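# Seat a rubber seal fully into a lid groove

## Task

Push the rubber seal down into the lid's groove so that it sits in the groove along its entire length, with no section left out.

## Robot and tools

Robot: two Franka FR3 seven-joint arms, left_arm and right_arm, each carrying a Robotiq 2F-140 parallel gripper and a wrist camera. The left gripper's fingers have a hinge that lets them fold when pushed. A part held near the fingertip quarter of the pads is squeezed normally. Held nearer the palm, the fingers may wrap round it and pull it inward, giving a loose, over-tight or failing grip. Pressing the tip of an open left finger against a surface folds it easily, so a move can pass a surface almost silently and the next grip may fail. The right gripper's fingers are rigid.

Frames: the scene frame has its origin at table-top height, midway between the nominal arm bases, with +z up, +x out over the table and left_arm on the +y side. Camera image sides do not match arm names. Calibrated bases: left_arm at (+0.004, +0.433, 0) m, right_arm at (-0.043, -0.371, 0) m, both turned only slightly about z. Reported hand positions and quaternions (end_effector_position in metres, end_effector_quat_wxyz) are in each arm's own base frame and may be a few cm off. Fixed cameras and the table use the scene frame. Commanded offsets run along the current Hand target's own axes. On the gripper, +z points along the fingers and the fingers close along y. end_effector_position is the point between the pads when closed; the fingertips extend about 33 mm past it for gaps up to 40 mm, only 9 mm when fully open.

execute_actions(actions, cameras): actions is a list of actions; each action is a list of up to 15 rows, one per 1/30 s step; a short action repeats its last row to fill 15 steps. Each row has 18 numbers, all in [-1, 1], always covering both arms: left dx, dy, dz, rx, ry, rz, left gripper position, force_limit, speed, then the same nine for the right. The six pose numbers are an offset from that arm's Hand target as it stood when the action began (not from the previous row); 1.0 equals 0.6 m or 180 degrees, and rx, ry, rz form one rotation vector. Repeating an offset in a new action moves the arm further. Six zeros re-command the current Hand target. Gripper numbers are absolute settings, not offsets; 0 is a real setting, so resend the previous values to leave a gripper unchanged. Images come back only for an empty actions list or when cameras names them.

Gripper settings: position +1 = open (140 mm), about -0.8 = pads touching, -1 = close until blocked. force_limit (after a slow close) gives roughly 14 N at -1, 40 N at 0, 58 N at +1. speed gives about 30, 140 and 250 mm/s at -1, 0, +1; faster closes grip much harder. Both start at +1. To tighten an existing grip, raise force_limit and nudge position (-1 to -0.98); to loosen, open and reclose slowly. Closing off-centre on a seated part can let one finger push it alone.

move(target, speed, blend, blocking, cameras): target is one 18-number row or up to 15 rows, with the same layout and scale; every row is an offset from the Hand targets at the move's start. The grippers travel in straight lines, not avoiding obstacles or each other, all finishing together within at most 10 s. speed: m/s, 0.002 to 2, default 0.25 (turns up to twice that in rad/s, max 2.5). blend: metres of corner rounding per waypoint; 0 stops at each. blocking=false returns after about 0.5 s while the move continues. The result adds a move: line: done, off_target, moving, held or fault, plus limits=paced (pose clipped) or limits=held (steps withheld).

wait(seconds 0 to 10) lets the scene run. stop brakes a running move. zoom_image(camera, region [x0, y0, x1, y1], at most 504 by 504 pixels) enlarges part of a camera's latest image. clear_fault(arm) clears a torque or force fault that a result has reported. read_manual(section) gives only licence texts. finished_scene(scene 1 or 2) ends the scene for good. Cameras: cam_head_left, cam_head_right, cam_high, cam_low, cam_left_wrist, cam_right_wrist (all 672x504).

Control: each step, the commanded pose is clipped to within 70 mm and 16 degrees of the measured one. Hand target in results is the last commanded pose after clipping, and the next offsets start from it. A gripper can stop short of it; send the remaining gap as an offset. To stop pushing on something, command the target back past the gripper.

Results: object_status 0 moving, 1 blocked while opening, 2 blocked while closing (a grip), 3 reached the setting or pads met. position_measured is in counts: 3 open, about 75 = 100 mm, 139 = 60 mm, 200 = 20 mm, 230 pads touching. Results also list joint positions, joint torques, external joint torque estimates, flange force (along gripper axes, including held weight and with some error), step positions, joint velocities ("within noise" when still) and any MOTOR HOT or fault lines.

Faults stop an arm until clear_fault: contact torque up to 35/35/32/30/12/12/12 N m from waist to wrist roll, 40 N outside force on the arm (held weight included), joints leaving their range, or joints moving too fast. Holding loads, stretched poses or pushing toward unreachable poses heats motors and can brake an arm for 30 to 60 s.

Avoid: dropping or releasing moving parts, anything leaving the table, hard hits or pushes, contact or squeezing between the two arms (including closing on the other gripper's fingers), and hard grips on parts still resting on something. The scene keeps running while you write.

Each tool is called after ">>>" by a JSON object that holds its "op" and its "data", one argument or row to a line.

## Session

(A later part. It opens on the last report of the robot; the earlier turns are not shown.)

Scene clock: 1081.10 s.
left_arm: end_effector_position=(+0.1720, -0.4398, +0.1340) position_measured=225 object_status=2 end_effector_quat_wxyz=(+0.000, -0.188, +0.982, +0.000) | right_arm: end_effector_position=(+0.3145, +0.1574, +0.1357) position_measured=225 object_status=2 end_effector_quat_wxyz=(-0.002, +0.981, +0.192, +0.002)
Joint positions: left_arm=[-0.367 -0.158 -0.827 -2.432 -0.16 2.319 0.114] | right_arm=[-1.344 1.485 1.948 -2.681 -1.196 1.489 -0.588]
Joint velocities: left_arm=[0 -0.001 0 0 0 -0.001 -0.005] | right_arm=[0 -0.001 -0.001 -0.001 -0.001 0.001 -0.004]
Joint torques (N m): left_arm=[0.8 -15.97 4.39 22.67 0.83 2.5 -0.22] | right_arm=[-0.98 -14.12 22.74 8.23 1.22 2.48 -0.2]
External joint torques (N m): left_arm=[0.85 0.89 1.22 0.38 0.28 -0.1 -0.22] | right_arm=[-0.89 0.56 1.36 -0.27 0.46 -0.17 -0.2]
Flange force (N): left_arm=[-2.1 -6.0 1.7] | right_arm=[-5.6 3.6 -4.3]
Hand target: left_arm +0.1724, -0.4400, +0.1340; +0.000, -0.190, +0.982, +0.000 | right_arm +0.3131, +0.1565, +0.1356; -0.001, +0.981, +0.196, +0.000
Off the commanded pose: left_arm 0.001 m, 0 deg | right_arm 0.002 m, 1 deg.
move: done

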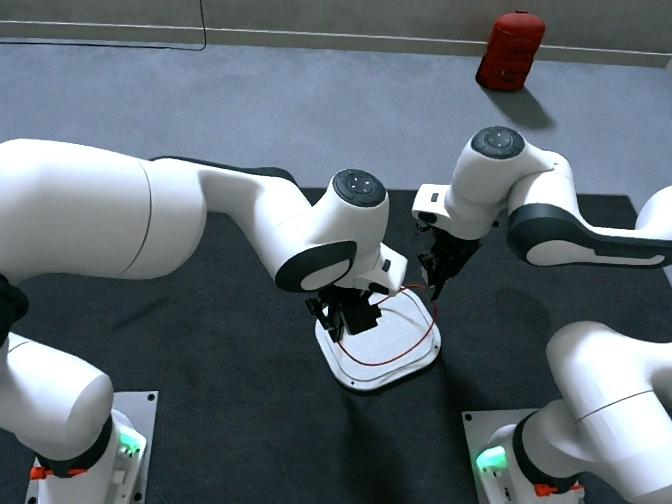

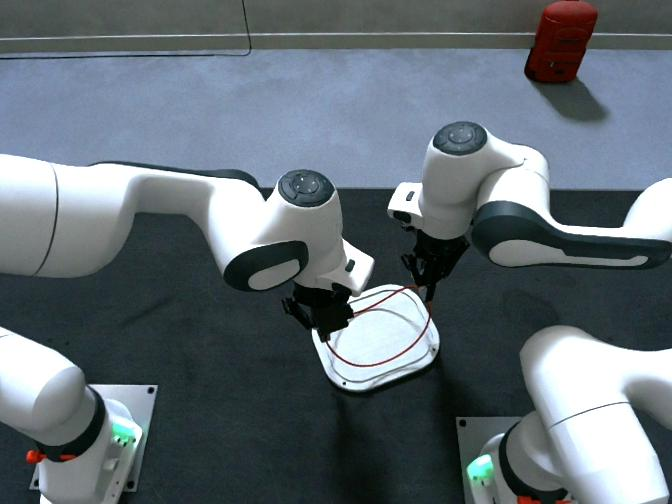

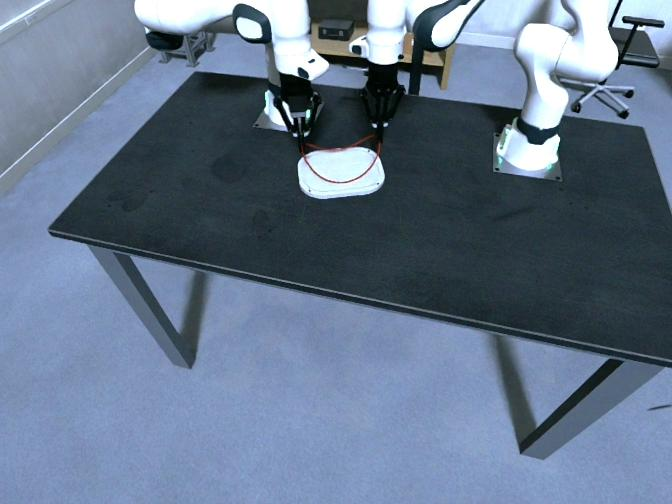

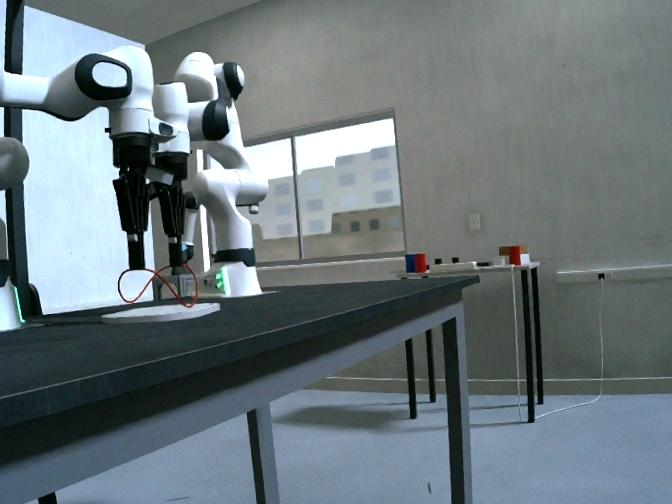

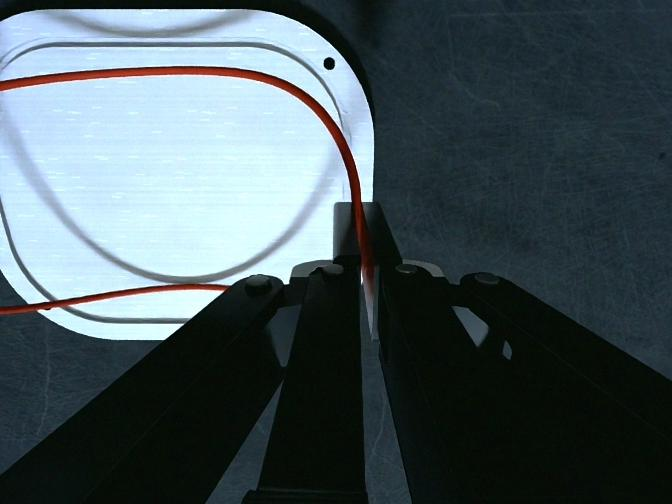

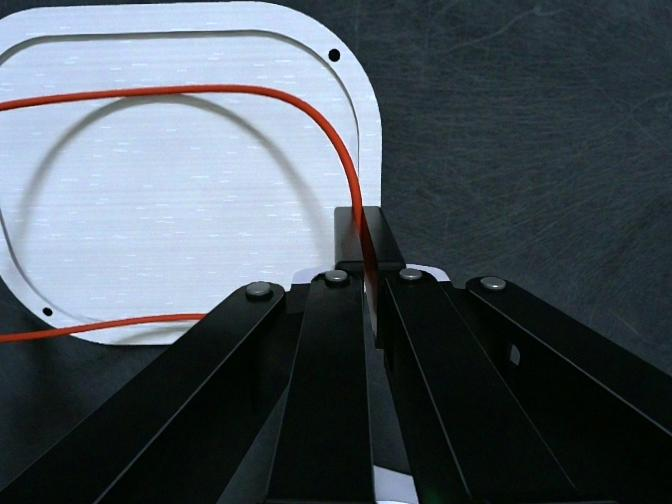

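>>> {"op": "move", "data": {
  "target": [-0.005, -0.0032, 0.0983, 0, 0, 0, -1, -1, -1, 0.001, 0.0037, 0.0977, 0, 0, 0, -1, -1, -1],
  "speed": 0.05,
  "cameras": ["cam_low", "cam_left_wrist", "cam_right_wrist"]
}}

Scene clock: 1156.20 s.
left_arm: end_effector_position=(+0.1756, -0.4402, +0.0756) position_measured=225 object_status=2 end_effector_quat_wxyz=(-0.001, -0.188, +0.982, +0.001) | right_arm: end_effector_position=(+0.3147, +0.1530, +0.0769) position_measured=225 object_status=2 end_effector_quat_wxyz=(+0.002, +0.981, +0.193, -0.001)
Joint positions: left_arm=[-0.335 0.02 -0.854 -2.471 0.024 2.482 -0.015] | right_arm=[-1.369 1.509 1.775 -2.731 -1.359 1.543 -0.589]
Joint velocities: left_arm=[0 0 0 0 0 0 -0.005] | right_arm=[within noise]
Joint torques (N m): left_arm=[0.35 -18.93 1.58 20.72 0.75 2.78 -0.17] | right_arm=[-0.67 -13.51 22.02 4.8 0.52 2.81 -0.09]
External joint torques (N m): left_arm=[0.32 0.88 1.97 0.26 0.29 0.21 -0.17] | right_arm=[-0.72 0.91 0.39 -0.14 -0.26 0.17 -0.09]
Flange force (N): left_arm=[-2.0 -6.9 5.7] | right_arm=[-3.1 2.9 0.0]
Hand target: left_arm +0.1759, -0.4406, +0.0750; +0.000, -0.190, +0.982, +0.000 | right_arm +0.3145, +0.1548, +0.0769; -0.001, +0.981, +0.196, +0.000
Off the commanded pose: left_arm 0.001 m, 0 deg | right_arm 0.002 m, 1 deg.
move: done
Images, in order (width x height): cam_low 672x504, cam_left_wrist 672x504, cam_right_wrist 672x504.

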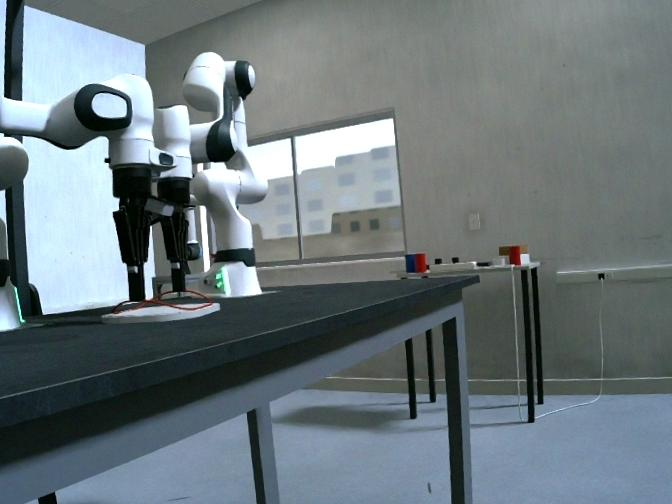

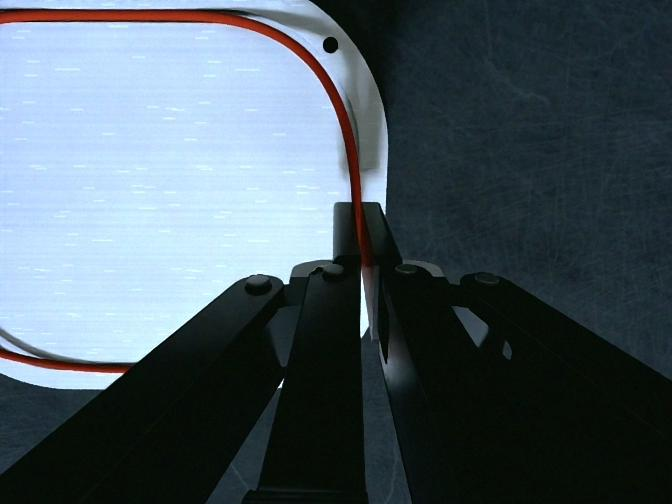

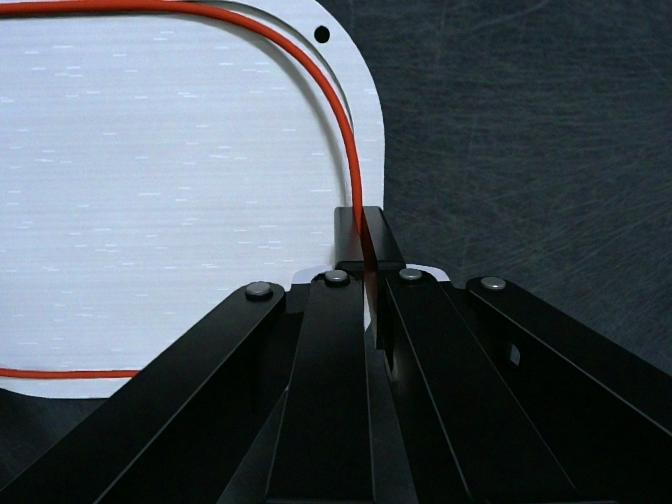

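>>> {"op": "zoom_image", "data": {
  "camera": "cam_right_wrist",
  "region": [150, 0, 420, 240]
}}

>>> {"op": "zoom_image", "data": {
  "camera": "cam_left_wrist",
  "region": [150, 0, 420, 240]
}}

Scaled by 1.867 from the camera's 672x504 image, which has a finer 960x720 frame.

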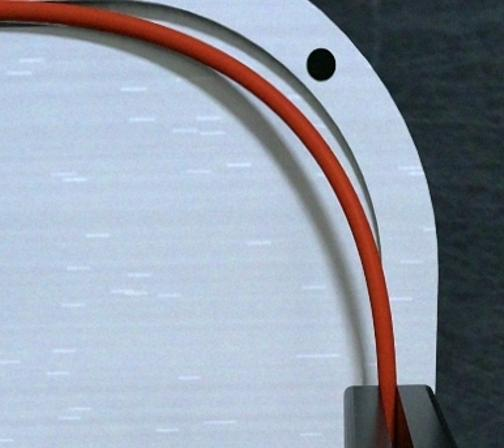

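Scaled by 1.867 from the camera's 672x504 image, which has a finer 960x720 frame.

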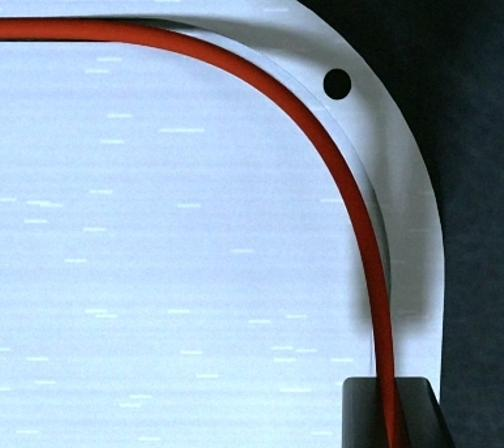

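>>> {"op": "move", "data": {
  "target": [0, -0.001, 0.0375, 0, 0, 0, -1, -1, -1, 0, -0.0035, 0.0375, 0, 0, 0, -1, -1, -1],
  "speed": 0.03,
  "cameras": ["cam_low", "cam_left_wrist", "cam_right_wrist"]
}}

Scene clock: 1186.40 s.
left_arm: end_effector_position=(+0.1766, -0.4409, +0.0534) position_measured=225 object_status=2 end_effector_quat_wxyz=(+0.000, -0.189, +0.982, +0.001) | right_arm: end_effector_position=(+0.3142, +0.1543, +0.0544) position_measured=225 object_status=2 end_effector_quat_wxyz=(+0.002, +0.981, +0.196, -0.001)
Joint positions: left_arm=[-0.348 0.098 -0.83 -2.476 0.127 2.538 -0.09] | right_arm=[-1.368 1.512 1.703 -2.741 -1.426 1.569 -0.589]
Joint velocities: left_arm=[-0.002 0 0.001 0 -0.001 0.001 -0.007] | right_arm=[within noise]
Joint torques (N m): left_arm=[-0.07 -20.84 -0.04 19.96 0.72 2.8 -0.23] | right_arm=[0.15 -13.46 22.07 3.38 0.54 2.8 0.07]
External joint torques (N m): left_arm=[-0.06 0.91 1.99 0.33 0.29 0.22 -0.24] | right_arm=[0.25 0.94 0.36 -0.2 -0.24 0.18 0.06]
Flange force (N): left_arm=[-0.9 -8.5 8.5] | right_arm=[-0.4 -0.5 -0.2]
Hand target: left_arm +0.1761, -0.4412, +0.0525; +0.000, -0.190, +0.982, +0.000 | right_arm +0.3137, +0.1567, +0.0544; -0.001, +0.981, +0.196, +0.000
Off the commanded pose: left_arm 0.001 m, 0 deg | right_arm 0.002 m, 0 deg.
move: done
Images, in order (width x height): cam_low 672x504, cam_left_wrist 672x504, cam_right_wrist 672x504.

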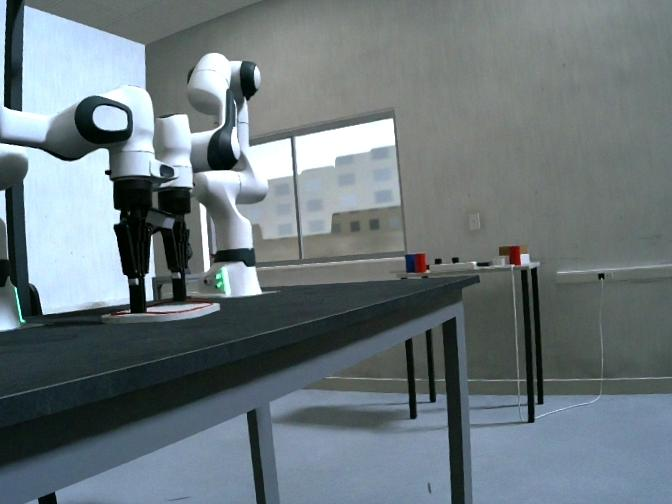

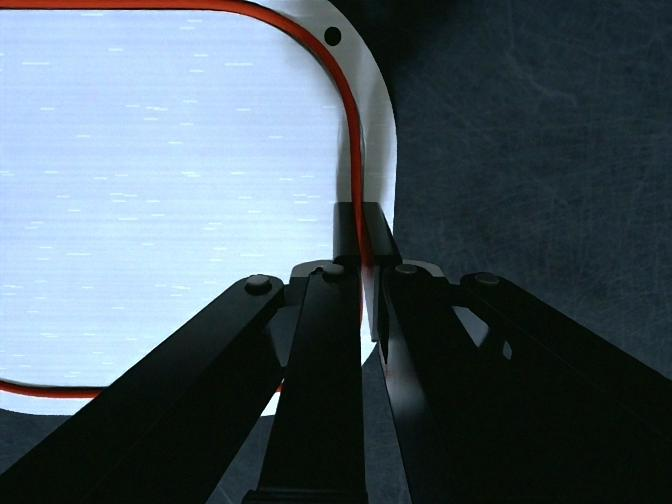

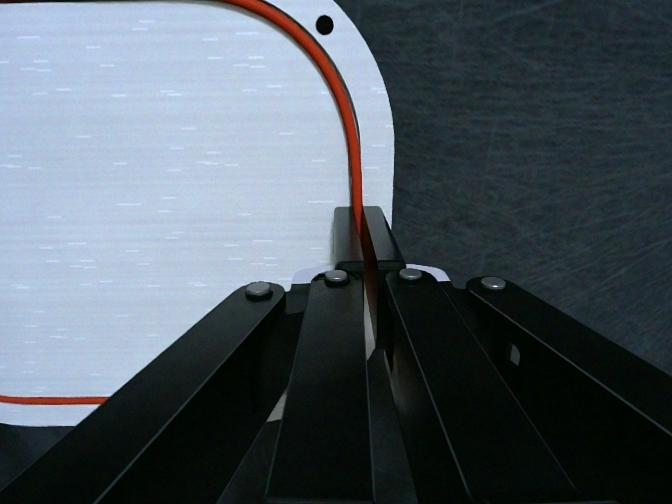

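>>> {"op": "zoom_image", "data": {
  "camera": "cam_right_wrist",
  "region": [200, 0, 420, 220]
}}

>>> {"op": "zoom_image", "data": {
  "camera": "cam_left_wrist",
  "region": [200, 0, 420, 220]
}}

Scaled by 2.291 from the camera's 672x504 image, which has a finer 960x720 frame.

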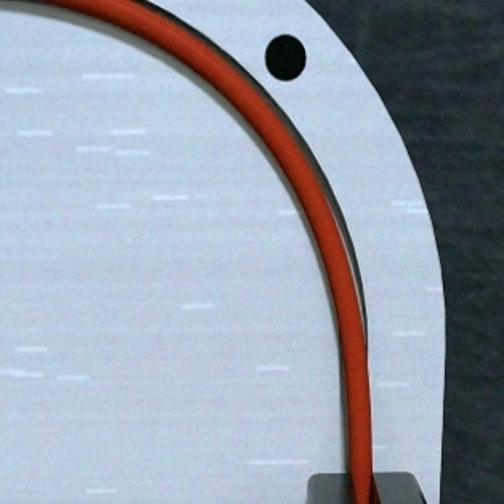

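Scaled by 2.291 from the camera's 672x504 image, which has a finer 960x720 frame.

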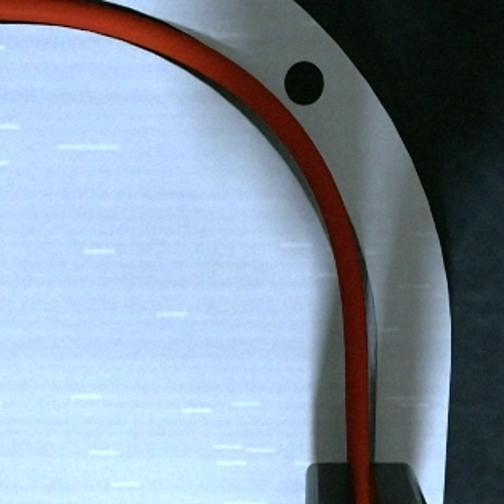

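>>> {"op": "move", "data": {
  "target": [0, 0.0017, 0.0073, 0, 0, 0, -1, -1, -1, 0, -0.0025, 0.006, 0, 0, 0, -1, -1, -1],
  "speed": 0.01,
  "cameras": ["cam_left_wrist", "cam_right_wrist"]
}}

Scene clock: 1198.70 s.
left_arm: end_effector_position=(+0.1764, -0.4403, +0.0492) position_measured=225 object_status=2 end_effector_quat_wxyz=(+0.000, -0.189, +0.982, +0.001) | right_arm: end_effector_position=(+0.3136, +0.1558, +0.0508) position_measured=225 object_status=2 end_effector_quat_wxyz=(+0.002, +0.980, +0.198, -0.001)
Joint positions: left_arm=[-0.353 0.11 -0.824 -2.48 0.144 2.549 -0.102] | right_arm=[-1.364 1.512 1.691 -2.742 -1.436 1.574 -0.589]
Joint velocities: left_arm=[-0.003 -0.002 0.003 -0.001 0.001 0.002 -0.005] | right_arm=[within noise]
Joint torques (N m): left_arm=[-0.1 -21.16 -0.3 19.51 0.68 2.81 -0.22] | right_arm=[0.15 -13.8 22.09 3.12 0.52 2.79 0.23]
External joint torques (N m): left_arm=[-0.13 0.95 1.92 -0.08 0.26 0.2 -0.22] | right_arm=[0.12 0.58 0.39 -0.11 -0.27 0.17 0.23]
Flange force (N): left_arm=[-0.7 -7.1 8.7] | right_arm=[-0.4 -0.8 -0.2]
Hand target: left_arm +0.1757, -0.4402, +0.0481; +0.000, -0.190, +0.982, +0.000 | right_arm +0.3132, +0.1581, +0.0508; -0.001, +0.981, +0.196, +0.000
Off the commanded pose: left_arm 0.001 m, 0 deg | right_arm 0.002 m, 0 deg.
move: done
Images, in order (width x height): cam_left_wrist 672x504, cam_right_wrist 672x504.

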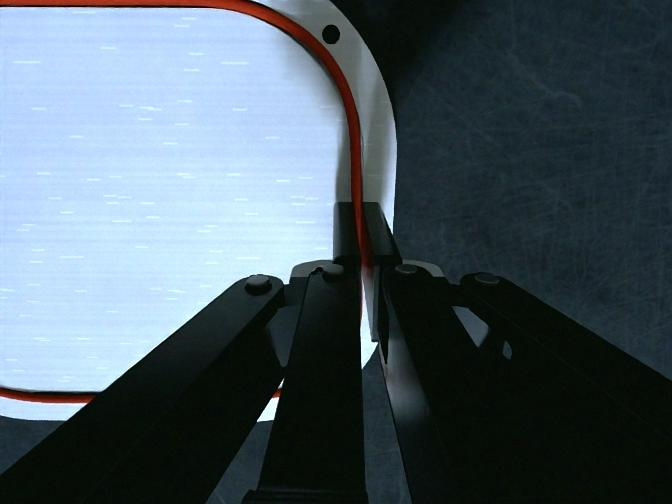

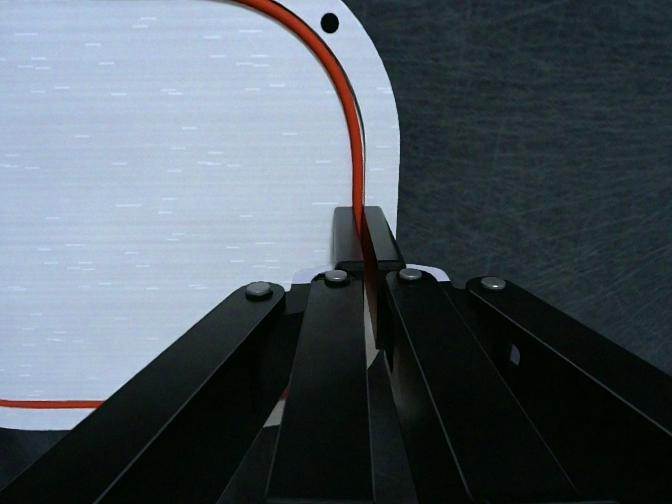

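>>> {"op": "zoom_image", "data": {
  "camera": "cam_right_wrist",
  "region": [240, 0, 420, 220]
}}

>>> {"op": "zoom_image", "data": {
  "camera": "cam_left_wrist",
  "region": [240, 0, 420, 220]
}}

Scaled by 2.291 from the camera's 672x504 image, which has a finer 960x720 frame.

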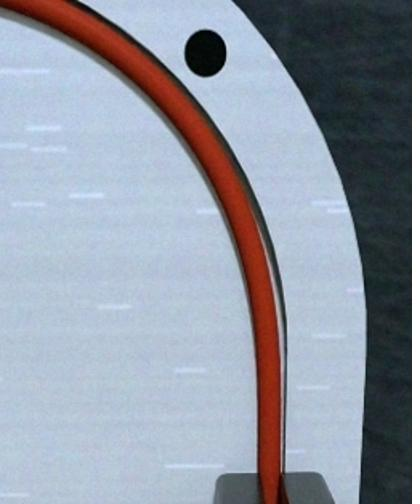

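Scaled by 2.291 from the camera's 672x504 image, which has a finer 960x720 frame.

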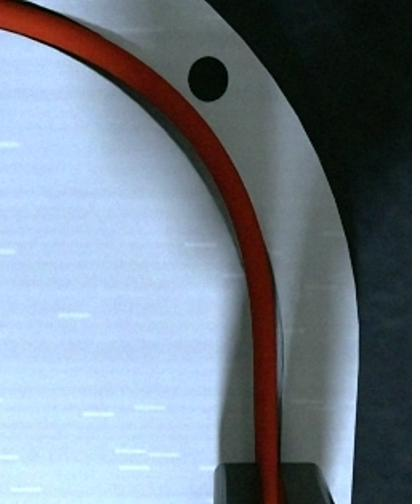

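>>> {"op": "move", "data": {
  "target": [0, 0.001, 0.0022, 0, 0, 0, -1, -1, -1, 0, 0.002, 0.0018, 0, 0, 0, -1, -1, -1],
  "speed": 0.01,
  "cameras": ["cam_left_wrist", "cam_right_wrist"]
}}

Scene clock: 1209.50 s.
left_arm: end_effector_position=(+0.1762, -0.4398, +0.0479) position_measured=225 object_status=2 end_effector_quat_wxyz=(+0.000, -0.189, +0.982, +0.001) | right_arm: end_effector_position=(+0.3136, +0.1555, +0.0499) position_measured=225 object_status=2 end_effector_quat_wxyz=(+0.002, +0.980, +0.198, -0.001)
Joint positions: left_arm=[-0.354 0.112 -0.822 -2.482 0.148 2.552 -0.106] | right_arm=[-1.365 1.512 1.689 -2.743 -1.439 1.576 -0.589]
Joint torques (N m): left_arm=[-0.37 -21.23 -0.08 19.38 0.72 2.8 -0.22] | right_arm=[-0.65 -13.74 21.8 3.4 0.39 2.79 0.01]
External joint torques (N m): left_arm=[-0.37 1.04 2.22 -0.25 0.3 0.18 -0.22] | right_arm=[-0.69 0.63 0.12 0.19 -0.39 0.16 0.01]
Flange force (N): left_arm=[-0.6 -7.6 10.0] | right_arm=[-1.5 2.2 0.9]
Hand target: left_arm +0.1755, -0.4397, +0.0468; +0.000, -0.190, +0.982, +0.000 | right_arm +0.3136, +0.1570, +0.0498; -0.001, +0.981, +0.196, +0.000
Off the commanded pose: left_arm 0.001 m, 0 deg | right_arm 0.001 m, 0 deg.
move: done
Images, in order (width x height): cam_left_wrist 672x504, cam_right_wrist 672x504.

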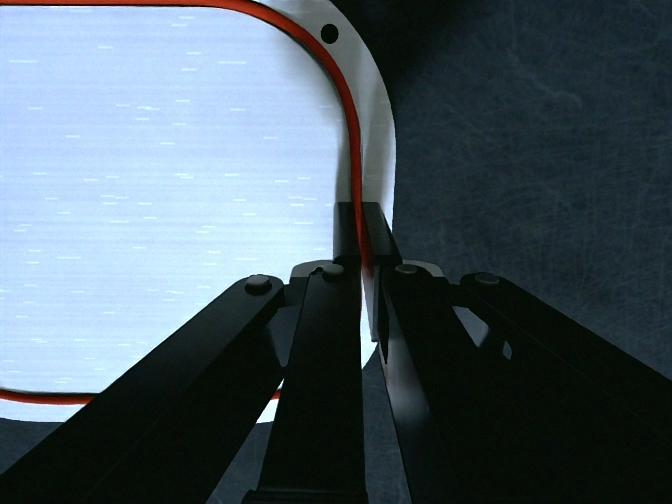

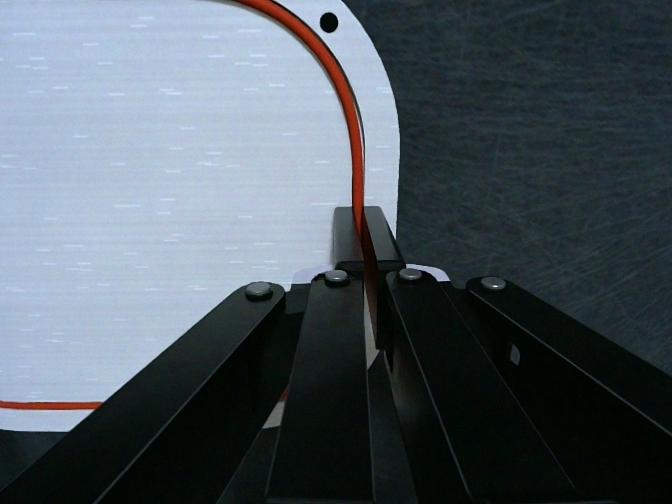

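>>> {"op": "move", "data": {
  "target": [0, 0, 0, 0, 0, 0, -1, -1, -1, 0, 0, 0, 0, 0, 0, -0.6, -1, -1],
  "speed": 0.01,
  "cameras": ["cam_left_wrist", "cam_right_wrist"]
}}

Scene clock: 1216.10 s.
left_arm: end_effector_position=(+0.1762, -0.4399, +0.0480) position_measured=225 object_status=2 end_effector_quat_wxyz=(+0.000, -0.190, +0.982, +0.000) | right_arm: end_effector_position=(+0.3147, +0.1549, +0.0499) position_measured=205 object_status=0 end_effector_quat_wxyz=(+0.002, +0.980, +0.197, +0.000)
Joint positions: left_arm=[-0.354 0.112 -0.822 -2.482 0.148 2.553 -0.107] | right_arm=[-1.367 1.512 1.689 -2.743 -1.442 1.576 -0.589]
Joint torques (N m): left_arm=[-0.08 -21.2 -0.33 19.39 0.7 2.81 -0.23] | right_arm=[0.07 -13.51 21.04 2.52 0.92 2.85 0.05]
External joint torques (N m): left_arm=[-0.03 1.06 2 -0.15 0.27 0.2 -0.23] | right_arm=[0.08 0.89 -0.68 -0.69 0.14 0.22 0.05]
Flange force (N): left_arm=[-0.8 -7.3 9.4] | right_arm=[-1.9 -0.1 2.2]
Hand target: left_arm +0.1755, -0.4397, +0.0468; +0.000, -0.190, +0.982, +0.000 | right_arm +0.3136, +0.1570, +0.0498; -0.001, +0.981, +0.196, +0.000
Off the commanded pose: left_arm 0.001 m, 0 deg | right_arm 0.002 m, 0 deg.
move: done
Images, in order (width x height): cam_left_wrist 672x504, cam_right_wrist 672x504.

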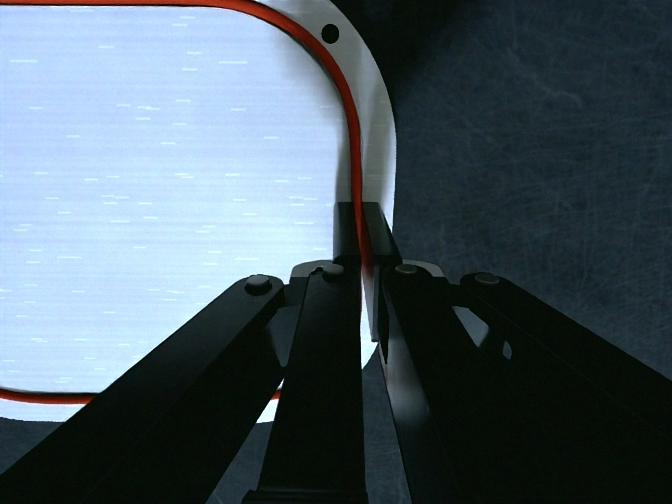

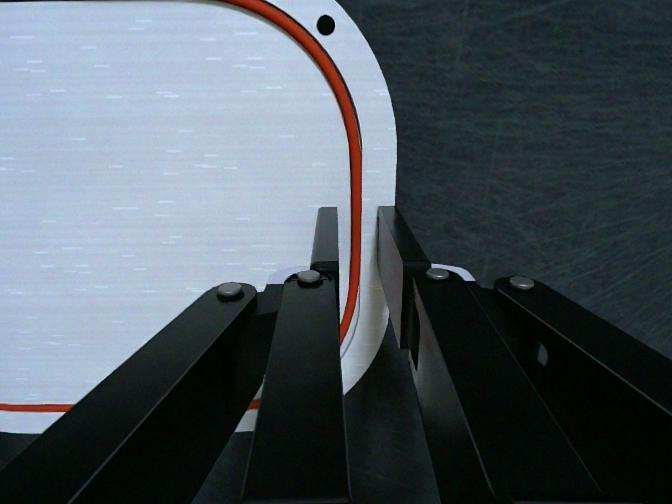

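>>> {"op": "zoom_image", "data": {
  "camera": "cam_right_wrist",
  "region": [260, 80, 420, 400]
}}

Scaled by 1.575 from the camera's 672x504 image, which has a finer 960x720 frame.

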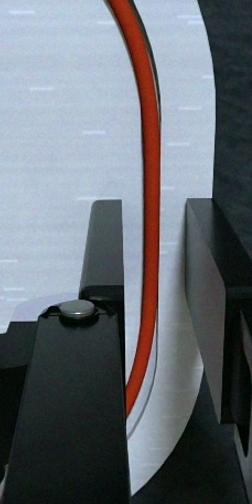

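>>> {"op": "move", "data": {
  "target": [
    [0, 0, 0, 0, 0, 0, -1, -1, -1, 0, 0, -0.05, 0, 0, 0, -0.6, -1, -1],
    [0, 0, 0, 0, 0, 0, -1, -1, -1, 0, 0, -0.05, 0, 0, 0, -1, -1, -1],
    [0, 0, 0, 0, 0, 0, -1, -1, -1, 0, 0, -0.012, 0, 0, 0, -1, -1, -1]
  ],
  "speed": [0.03, 0.03, 0.03],
  "cameras": ["cam_right_wrist"]
}}

Scene clock: 1247.50 s.
left_arm: end_effector_position=(+0.1762, -0.4399, +0.0480) position_measured=225 object_status=2 end_effector_quat_wxyz=(+0.000, -0.190, +0.982, +0.000) | right_arm: end_effector_position=(+0.3136, +0.1552, +0.0569) position_measured=230 object_status=3 end_effector_quat_wxyz=(+0.002, +0.980, +0.197, -0.001)
Joint positions: left_arm=[-0.354 0.112 -0.822 -2.482 0.148 2.553 -0.107] | right_arm=[-1.365 1.509 1.711 -2.74 -1.417 1.569 -0.589]
Joint torques (N m): left_arm=[-0.05 -21.24 -0.34 19.4 0.7 2.81 -0.25] | right_arm=[-0.87 -13.41 22.06 3.57 0.57 2.79 0]
External joint torques (N m): left_arm=[-0.02 0.98 1.99 -0.12 0.27 0.21 -0.25] | right_arm=[-0.79 0.94 0.42 -0.24 -0.21 0.17 0]
Flange force (N): left_arm=[-0.8 -7.2 9.1] | right_arm=[-3.5 2.7 -0.4]
Hand target: left_arm +0.1755, -0.4397, +0.0468; +0.000, -0.190, +0.982, +0.000 | right_arm +0.3136, +0.1570, +0.0570; -0.001, +0.981, +0.196, +0.000
Off the commanded pose: left_arm 0.001 m, 0 deg | right_arm 0.002 m, 0 deg.
move: done
Images, in order (width x height): cam_right_wrist 672x504.

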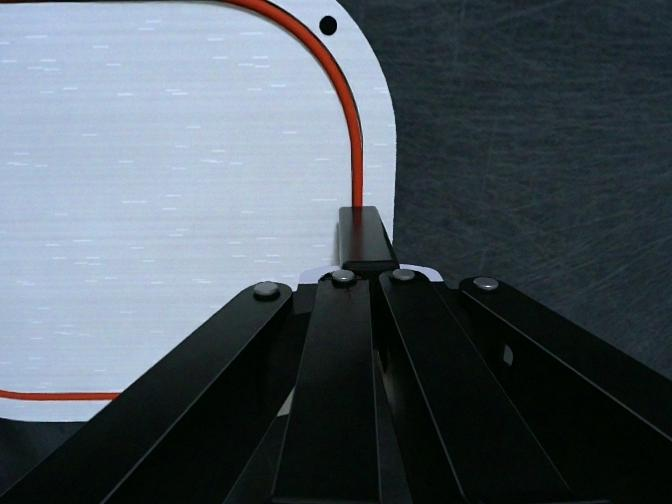

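>>> {"op": "move", "data": {
  "target": [0, 0, 0, 0, 0, 0, -1, -1, -1, 0, 0, 0.0075, 0, 0, 0, -1, -1, -1],
  "speed": 0.01
}}

>>> {"op": "move", "data": {
  "target": [0, 0, 0, 0, 0, 0, -1, -1, -1, 0, 0, 0.0033, 0, 0, 0, -1, -1, -1],
  "speed": 0.01
}}

>>> {"op": "move", "data": {
  "target": [0, 0, 0, 0, 0, 0, -1, -1, -1, 0, 0, 0.0033, 0, 0, 0, -1, -1, -1],
  "speed": 0.01
}}

Scene clock: 1254.03 s.
left_arm: end_effector_position=(+0.1762, -0.4399, +0.0480) position_measured=225 object_status=2 end_effector_quat_wxyz=(+0.000, -0.190, +0.982, +0.000) | right_arm: end_effector_position=(+0.3136, +0.1553, +0.0524) position_measured=230 object_status=3 end_effector_quat_wxyz=(+0.002, +0.980, +0.198, -0.001)
Joint positions: left_arm=[-0.354 0.112 -0.822 -2.482 0.148 2.553 -0.107] | right_arm=[-1.365 1.509 1.697 -2.742 -1.43 1.574 -0.589]
Joint torques (N m): left_arm=[-0.07 -21.27 -0.35 19.38 0.69 2.82 -0.18] | right_arm=[-0.95 -13.54 22.38 3.27 0.51 2.74 0.05]
External joint torques (N m): left_arm=[-0.13 0.84 1.87 -0.07 0.27 0.23 -0.18] | right_arm=[-0.93 0.82 0.69 -0.21 -0.27 0.11 0.05]
Flange force (N): left_arm=[-0.7 -6.6 8.4] | right_arm=[-3.9 3.0 -1.1]
Hand target: left_arm +0.1755, -0.4397, +0.0468; +0.000, -0.190, +0.982, +0.000 | right_arm +0.3136, +0.1570, +0.0525; -0.001, +0.981, +0.196, +0.000
Off the commanded pose: left_arm 0.001 m, 0 deg | right_arm 0.002 m, 0 deg.
move: done

Scene clock: 1254.73 s.
left_arm: end_effector_position=(+0.1762, -0.4399, +0.0480) position_measured=225 object_status=2 end_effector_quat_wxyz=(+0.000, -0.190, +0.982, +0.000) | right_arm: end_effector_position=(+0.3136, +0.1554, +0.0506) position_measured=230 object_status=3 end_effector_quat_wxyz=(+0.002, +0.980, +0.198, -0.001)
Joint positions: left_arm=[-0.354 0.112 -0.822 -2.482 0.148 2.553 -0.107] | right_arm=[-1.365 1.509 1.691 -2.743 -1.436 1.577 -0.589]
Joint torques (N m): left_arm=[-0.06 -21.23 -0.32 19.4 0.68 2.81 -0.2] | right_arm=[-0.97 -13.6 21.83 3.18 0.37 2.92 0.02]
External joint torques (N m): left_arm=[-0.06 0.98 1.97 -0.17 0.26 0.2 -0.2] | right_arm=[-0.97 0.8 0.14 -0.12 -0.41 0.3 0.02]
Flange force (N): left_arm=[-0.8 -6.8 8.9] | right_arm=[-3.4 3.1 1.2]
Hand target: left_arm +0.1755, -0.4397, +0.0468; +0.000, -0.190, +0.982, +0.000 | right_arm +0.3136, +0.1570, +0.0505; -0.001, +0.981, +0.196, +0.000
Off the commanded pose: left_arm 0.001 m, 0 deg | right_arm 0.002 m, 0 deg.
move: done

Scene clock: 1255.43 s.
left_arm: end_effector_position=(+0.1762, -0.4399, +0.0480) position_measured=225 object_status=2 end_effector_quat_wxyz=(+0.000, -0.190, +0.982, +0.000) | right_arm: end_effector_position=(+0.3131, +0.1569, +0.0502) position_measured=230 object_status=3 end_effector_quat_wxyz=(+0.000, +0.980, +0.198, +0.000)
Joint positions: left_arm=[-0.354 0.112 -0.822 -2.482 0.148 2.553 -0.107] | right_arm=[-1.366 1.509 1.689 -2.745 -1.437 1.582 -0.589]
Joint velocities: left_arm=[within noise] | right_arm=[-0.001 0 0 0 -0.001 0.003 0]
Joint torques (N m): left_arm=[-0.11 -21.19 -0.33 19.4 0.69 2.81 -0.18] | right_arm=[-1.29 -14.84 18.86 4.09 -0.54 2.64 0.01]
External joint torques (N m): left_arm=[-0.03 0.9 2.02 0 0.27 0.23 -0.19] | right_arm=[-1.24 -0.5 -2.77 0.83 -1.32 0.01 0.01]
Flange force (N): left_arm=[-1.0 -7.1 8.7] | right_arm=[1.0 3.5 12.7]
Hand target: left_arm +0.1755, -0.4397, +0.0468; +0.000, -0.190, +0.982, +0.000 | right_arm +0.3136, +0.1570, +0.0485; -0.001, +0.981, +0.196, +0.000
Off the commanded pose: left_arm 0.001 m, 0 deg | right_arm 0.002 m, 0 deg.
move: done

>>> {"op": "move", "data": {
  "target": [0, 0, 0, 0, 0, 0, -1, -1, -1, 0, 0, 0.0025, 0, 0, 0, -1, -1, -1],
  "speed": 0.01
}}

>>> {"op": "move", "data": {
  "target": [0, 0, 0, 0, 0, 0, -1, -1, -1, 0, 0, -0.03, 0, 0, 0, -1, -1, -1],
  "speed": 0.02,
  "cameras": ["cam_right_wrist", "cam_left_wrist"]
}}

Scene clock: 1265.00 s.
left_arm: end_effector_position=(+0.1762, -0.4399, +0.0480) position_measured=225 object_status=2 end_effector_quat_wxyz=(+0.000, -0.190, +0.982, +0.000) | right_arm: end_effector_position=(+0.3131, +0.1570, +0.0500) position_measured=230 object_status=3 end_effector_quat_wxyz=(-0.001, +0.980, +0.198, +0.000)
Joint positions: left_arm=[-0.354 0.112 -0.822 -2.482 0.148 2.553 -0.107] | right_arm=[-1.367 1.509 1.688 -2.745 -1.438 1.584 -0.589]
Joint torques (N m): left_arm=[-0.05 -21.22 -0.31 19.39 0.7 2.82 -0.2] | right_arm=[-0.4 -15 16.1 3.78 -1.29 2.9 0.06]
External joint torques (N m): left_arm=[0.03 0.93 2.05 -0.09 0.28 0.22 -0.2] | right_arm=[-0.44 -0.66 -5.58 0.61 -2.08 0.26 0.06]
Flange force (N): left_arm=[-1.0 -7.0 8.9] | right_arm=[4.3 0.9 24.4]
Hand target: left_arm +0.1755, -0.4397, +0.0468; +0.000, -0.190, +0.982, +0.000 | right_arm +0.3136, +0.1570, +0.0470; -0.001, +0.981, +0.196, +0.000
Off the commanded pose: left_arm 0.001 m, 0 deg | right_arm 0.003 m, 0 deg.
move: done

Scene clock: 1266.30 s.
left_arm: end_effector_position=(+0.1762, -0.4399, +0.0480) position_measured=225 object_status=2 end_effector_quat_wxyz=(+0.000, -0.190, +0.982, +0.000) | right_arm: end_effector_position=(+0.3136, +0.1588, +0.0651) position_measured=230 object_status=3 end_effector_quat_wxyz=(-0.004, +0.980, +0.197, +0.002)
Joint positions: left_arm=[-0.354 0.112 -0.822 -2.482 0.148 2.553 -0.107] | right_arm=[-1.367 1.508 1.735 -2.741 -1.396 1.573 -0.589]
Joint velocities: left_arm=[within noise] | right_arm=[0 -0.001 0 -0.001 0.004 -0.002 0.003]
Joint torques (N m): left_arm=[-0.1 -21.23 -0.34 19.4 0.69 2.81 -0.22] | right_arm=[-0.15 -14.71 22.89 4.67 1.24 2.42 0.02]
External joint torques (N m): left_arm=[-0.22 0.99 1.83 -0.2 0.28 0.19 -0.22] | right_arm=[-0.22 -0.46 1.33 0.54 0.46 -0.24 0.02]
Flange force (N): left_arm=[-0.5 -6.8 9.0] | right_arm=[0.2 0.3 -6.1]
Hand target: left_arm +0.1755, -0.4397, +0.0468; +0.000, -0.190, +0.982, +0.000 | right_arm +0.3136, +0.1570, +0.0650; -0.001, +0.981, +0.196, +0.000
Off the commanded pose: left_arm 0.001 m, 0 deg | right_arm 0.002 m, 0 deg.
move: done
Images, in order (width x height): cam_left_wrist 672x504, cam_right_wrist 672x504.

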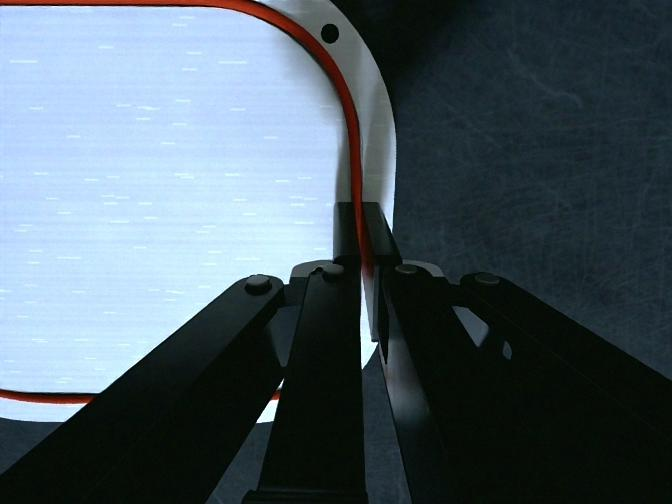

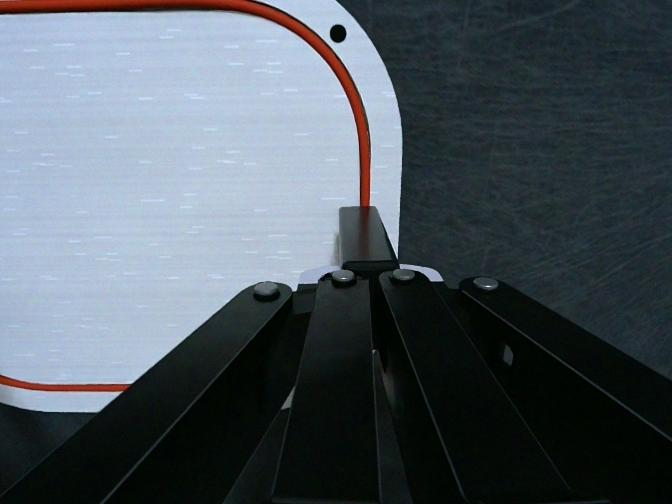

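>>> {"op": "zoom_image", "data": {
  "camera": "cam_right_wrist",
  "region": [280, 0, 420, 210]
}}

Scaled by 2.400 from the camera's 672x504 image, which has a finer 960x720 frame.

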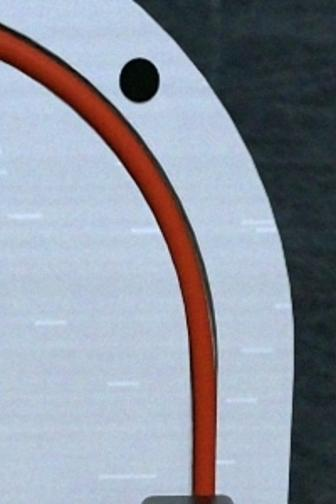

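>>> {"op": "move", "data": {
  "target": [
    [0, 0, 0, 0, 0, 0, -0.6, -1, -1, 0, 0, -0.05, 0, 0, 0, -1, -1, -1],
    [0, 0, -0.05, 0, 0, 0, -0.6, -1, -1, 0, 0, -0.05, 0, 0, 0, -1, -1, -1]
  ],
  "speed": [0.03, 0.03],
  "cameras": ["cam_left_wrist", "cam_right_wrist", "cam_head_right"]
}}

Scene clock: 1308.30 s.
left_arm: end_effector_position=(+0.1753, -0.4400, +0.0761) position_measured=205 object_status=3 end_effector_quat_wxyz=(+0.000, -0.192, +0.981, +0.000) | right_arm: end_effector_position=(+0.3136, +0.1585, +0.0950) position_measured=230 object_status=3 end_effector_quat_wxyz=(-0.003, +0.981, +0.195, +0.002)
Joint positions: left_arm=[-0.341 0.015 -0.85 -2.475 0.018 2.485 -0.022] | right_arm=[-1.361 1.501 1.829 -2.722 -1.307 1.538 -0.589]
Joint velocities: left_arm=[-0.001 0 -0.001 -0.001 -0.001 0.001 0.007] | right_arm=[within noise]
Joint torques (N m): left_arm=[0.43 -20.4 1.21 20.82 0.12 2.27 0.19] | right_arm=[0.13 -14.74 22.86 6.6 1.24 2.45 0.06]
External joint torques (N m): left_arm=[0.48 -0.58 1.56 0.28 -0.34 -0.32 0.19] | right_arm=[0.13 -0.34 1.34 0.51 0.45 -0.21 0.06]
Flange force (N): left_arm=[-2.6 2.9 -4.4] | right_arm=[0.5 -0.8 -6.1]
Hand target: left_arm +0.1755, -0.4397, +0.0768; +0.000, -0.190, +0.982, +0.000 | right_arm +0.3136, +0.1569, +0.0950; -0.001, +0.981, +0.196, +0.000
Off the commanded pose: left_arm 0.001 m, 0 deg | right_arm 0.002 m, 0 deg.
move: done
Images, in order (width x height): cam_head_right 672x504, cam_left_wrist 672x504, cam_right_wrist 672x504.

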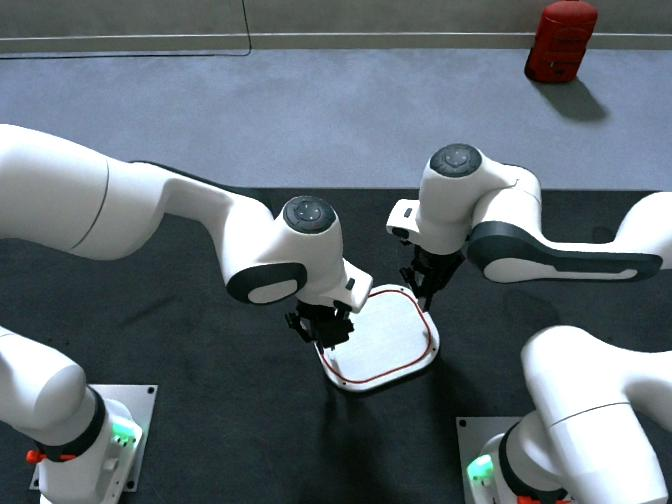

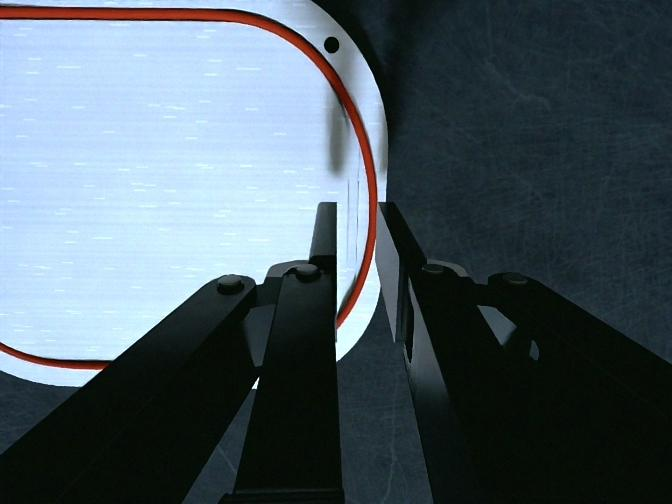

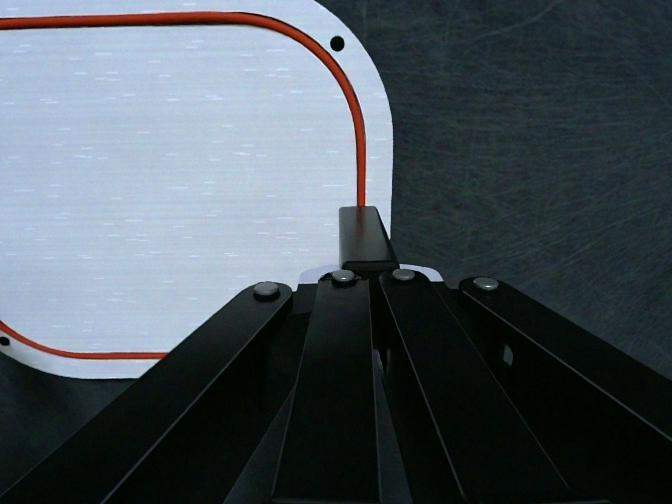

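>>> {"op": "zoom_image", "data": {
  "camera": "cam_left_wrist",
  "region": [200, 0, 420, 340]
}}

>>> {"op": "zoom_image", "data": {
  "camera": "cam_right_wrist",
  "region": [160, 0, 420, 220]
}}

>>> {"op": "zoom_image", "data": {
  "camera": "cam_head_right",
  "region": [290, 270, 450, 400]
}}

Scaled by 1.482 from the camera's 672x504 image, which has a finer 960x720 frame.

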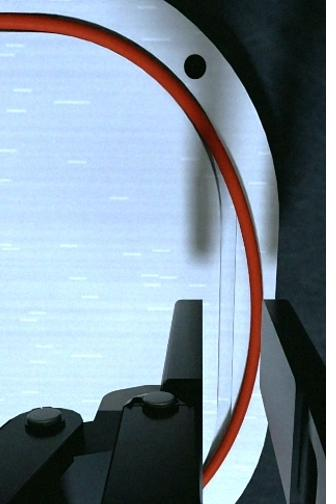

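Scaled by 1.938 from the camera's 672x504 image, which has a finer 960x720 frame.

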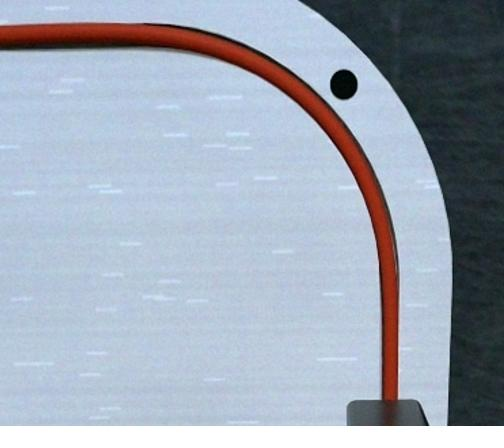

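Scaled by 3.150 from the camera's 672x504 image, which has a finer 960x720 frame.

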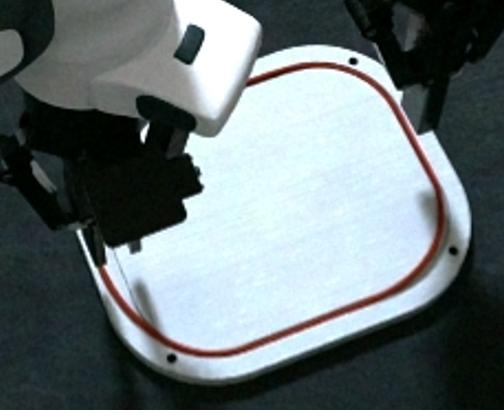

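>>> {"op": "move", "data": {
  "target": [0, 0.133, -0.25, 0, 0, 0, -0.6, -1, -1, 0.0293, 0.003, 0.0633, 0, 0, 0, -1, -1, -1],
  "speed": 0.08,
  "cameras": ["cam_left_wrist", "cam_right_wrist", "cam_head_right"]
}}

Scene clock: 1399.87 s.
left_arm: end_effector_position=(+0.1463, -0.3667, +0.2265) position_measured=205 object_status=3 end_effector_quat_wxyz=(+0.000, -0.194, +0.981, -0.001) | right_arm: end_effector_position=(+0.3295, +0.1602, +0.0568) position_measured=230 object_status=3 end_effector_quat_wxyz=(+0.002, +0.981, +0.193, -0.001)
Joint positions: left_arm=[-0.577 -0.565 -0.558 -2.524 -0.321 2.012 0.259] | right_arm=[-1.324 1.503 1.702 -2.691 -1.423 1.57 -0.589]
Joint velocities: left_arm=[-0.002 0 0.001 0 0.001 -0.004 0.002] | right_arm=[within noise]
Joint torques (N m): left_arm=[-0.16 -10.27 9.46 23.5 0.77 2.27 0.32] | right_arm=[0.12 -14.18 23.14 4.13 0.47 2.76 -0.14]
External joint torques (N m): left_arm=[-0.19 -0.48 2.24 0.01 0.09 -0.31 0.32] | right_arm=[0.05 0.88 0.48 0.59 -0.32 0.13 -0.14]
Flange force (N): left_arm=[-3.2 5.2 -3.2] | right_arm=[1.5 0.5 -0.6]
Hand target: left_arm +0.1458, -0.3657, +0.2268; +0.000, -0.190, +0.982, +0.000 | right_arm +0.3305, +0.1621, +0.0570; -0.001, +0.981, +0.196, +0.000
Off the commanded pose: left_arm 0.001 m, 0 deg | right_arm 0.002 m, 0 deg.
move: done
Images, in order (width x height): cam_head_right 672x504, cam_left_wrist 672x504, cam_right_wrist 672x504.

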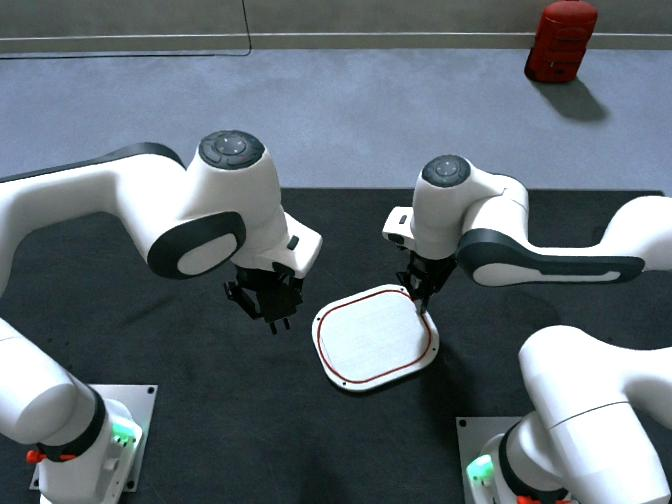

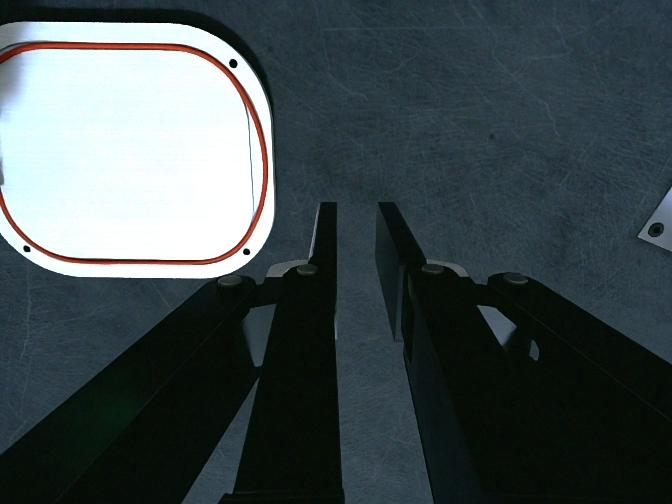

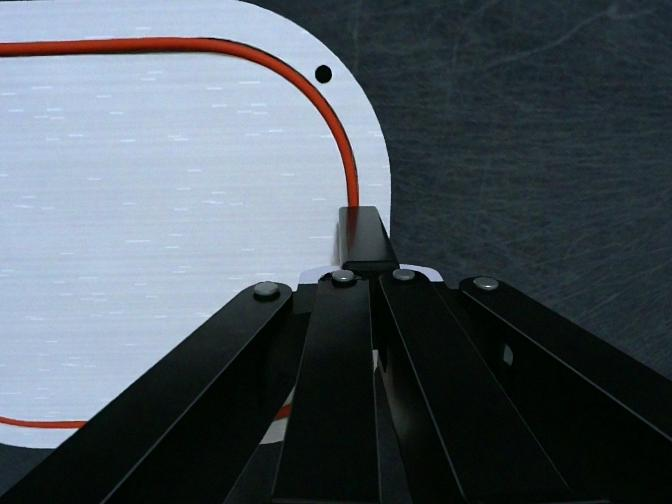

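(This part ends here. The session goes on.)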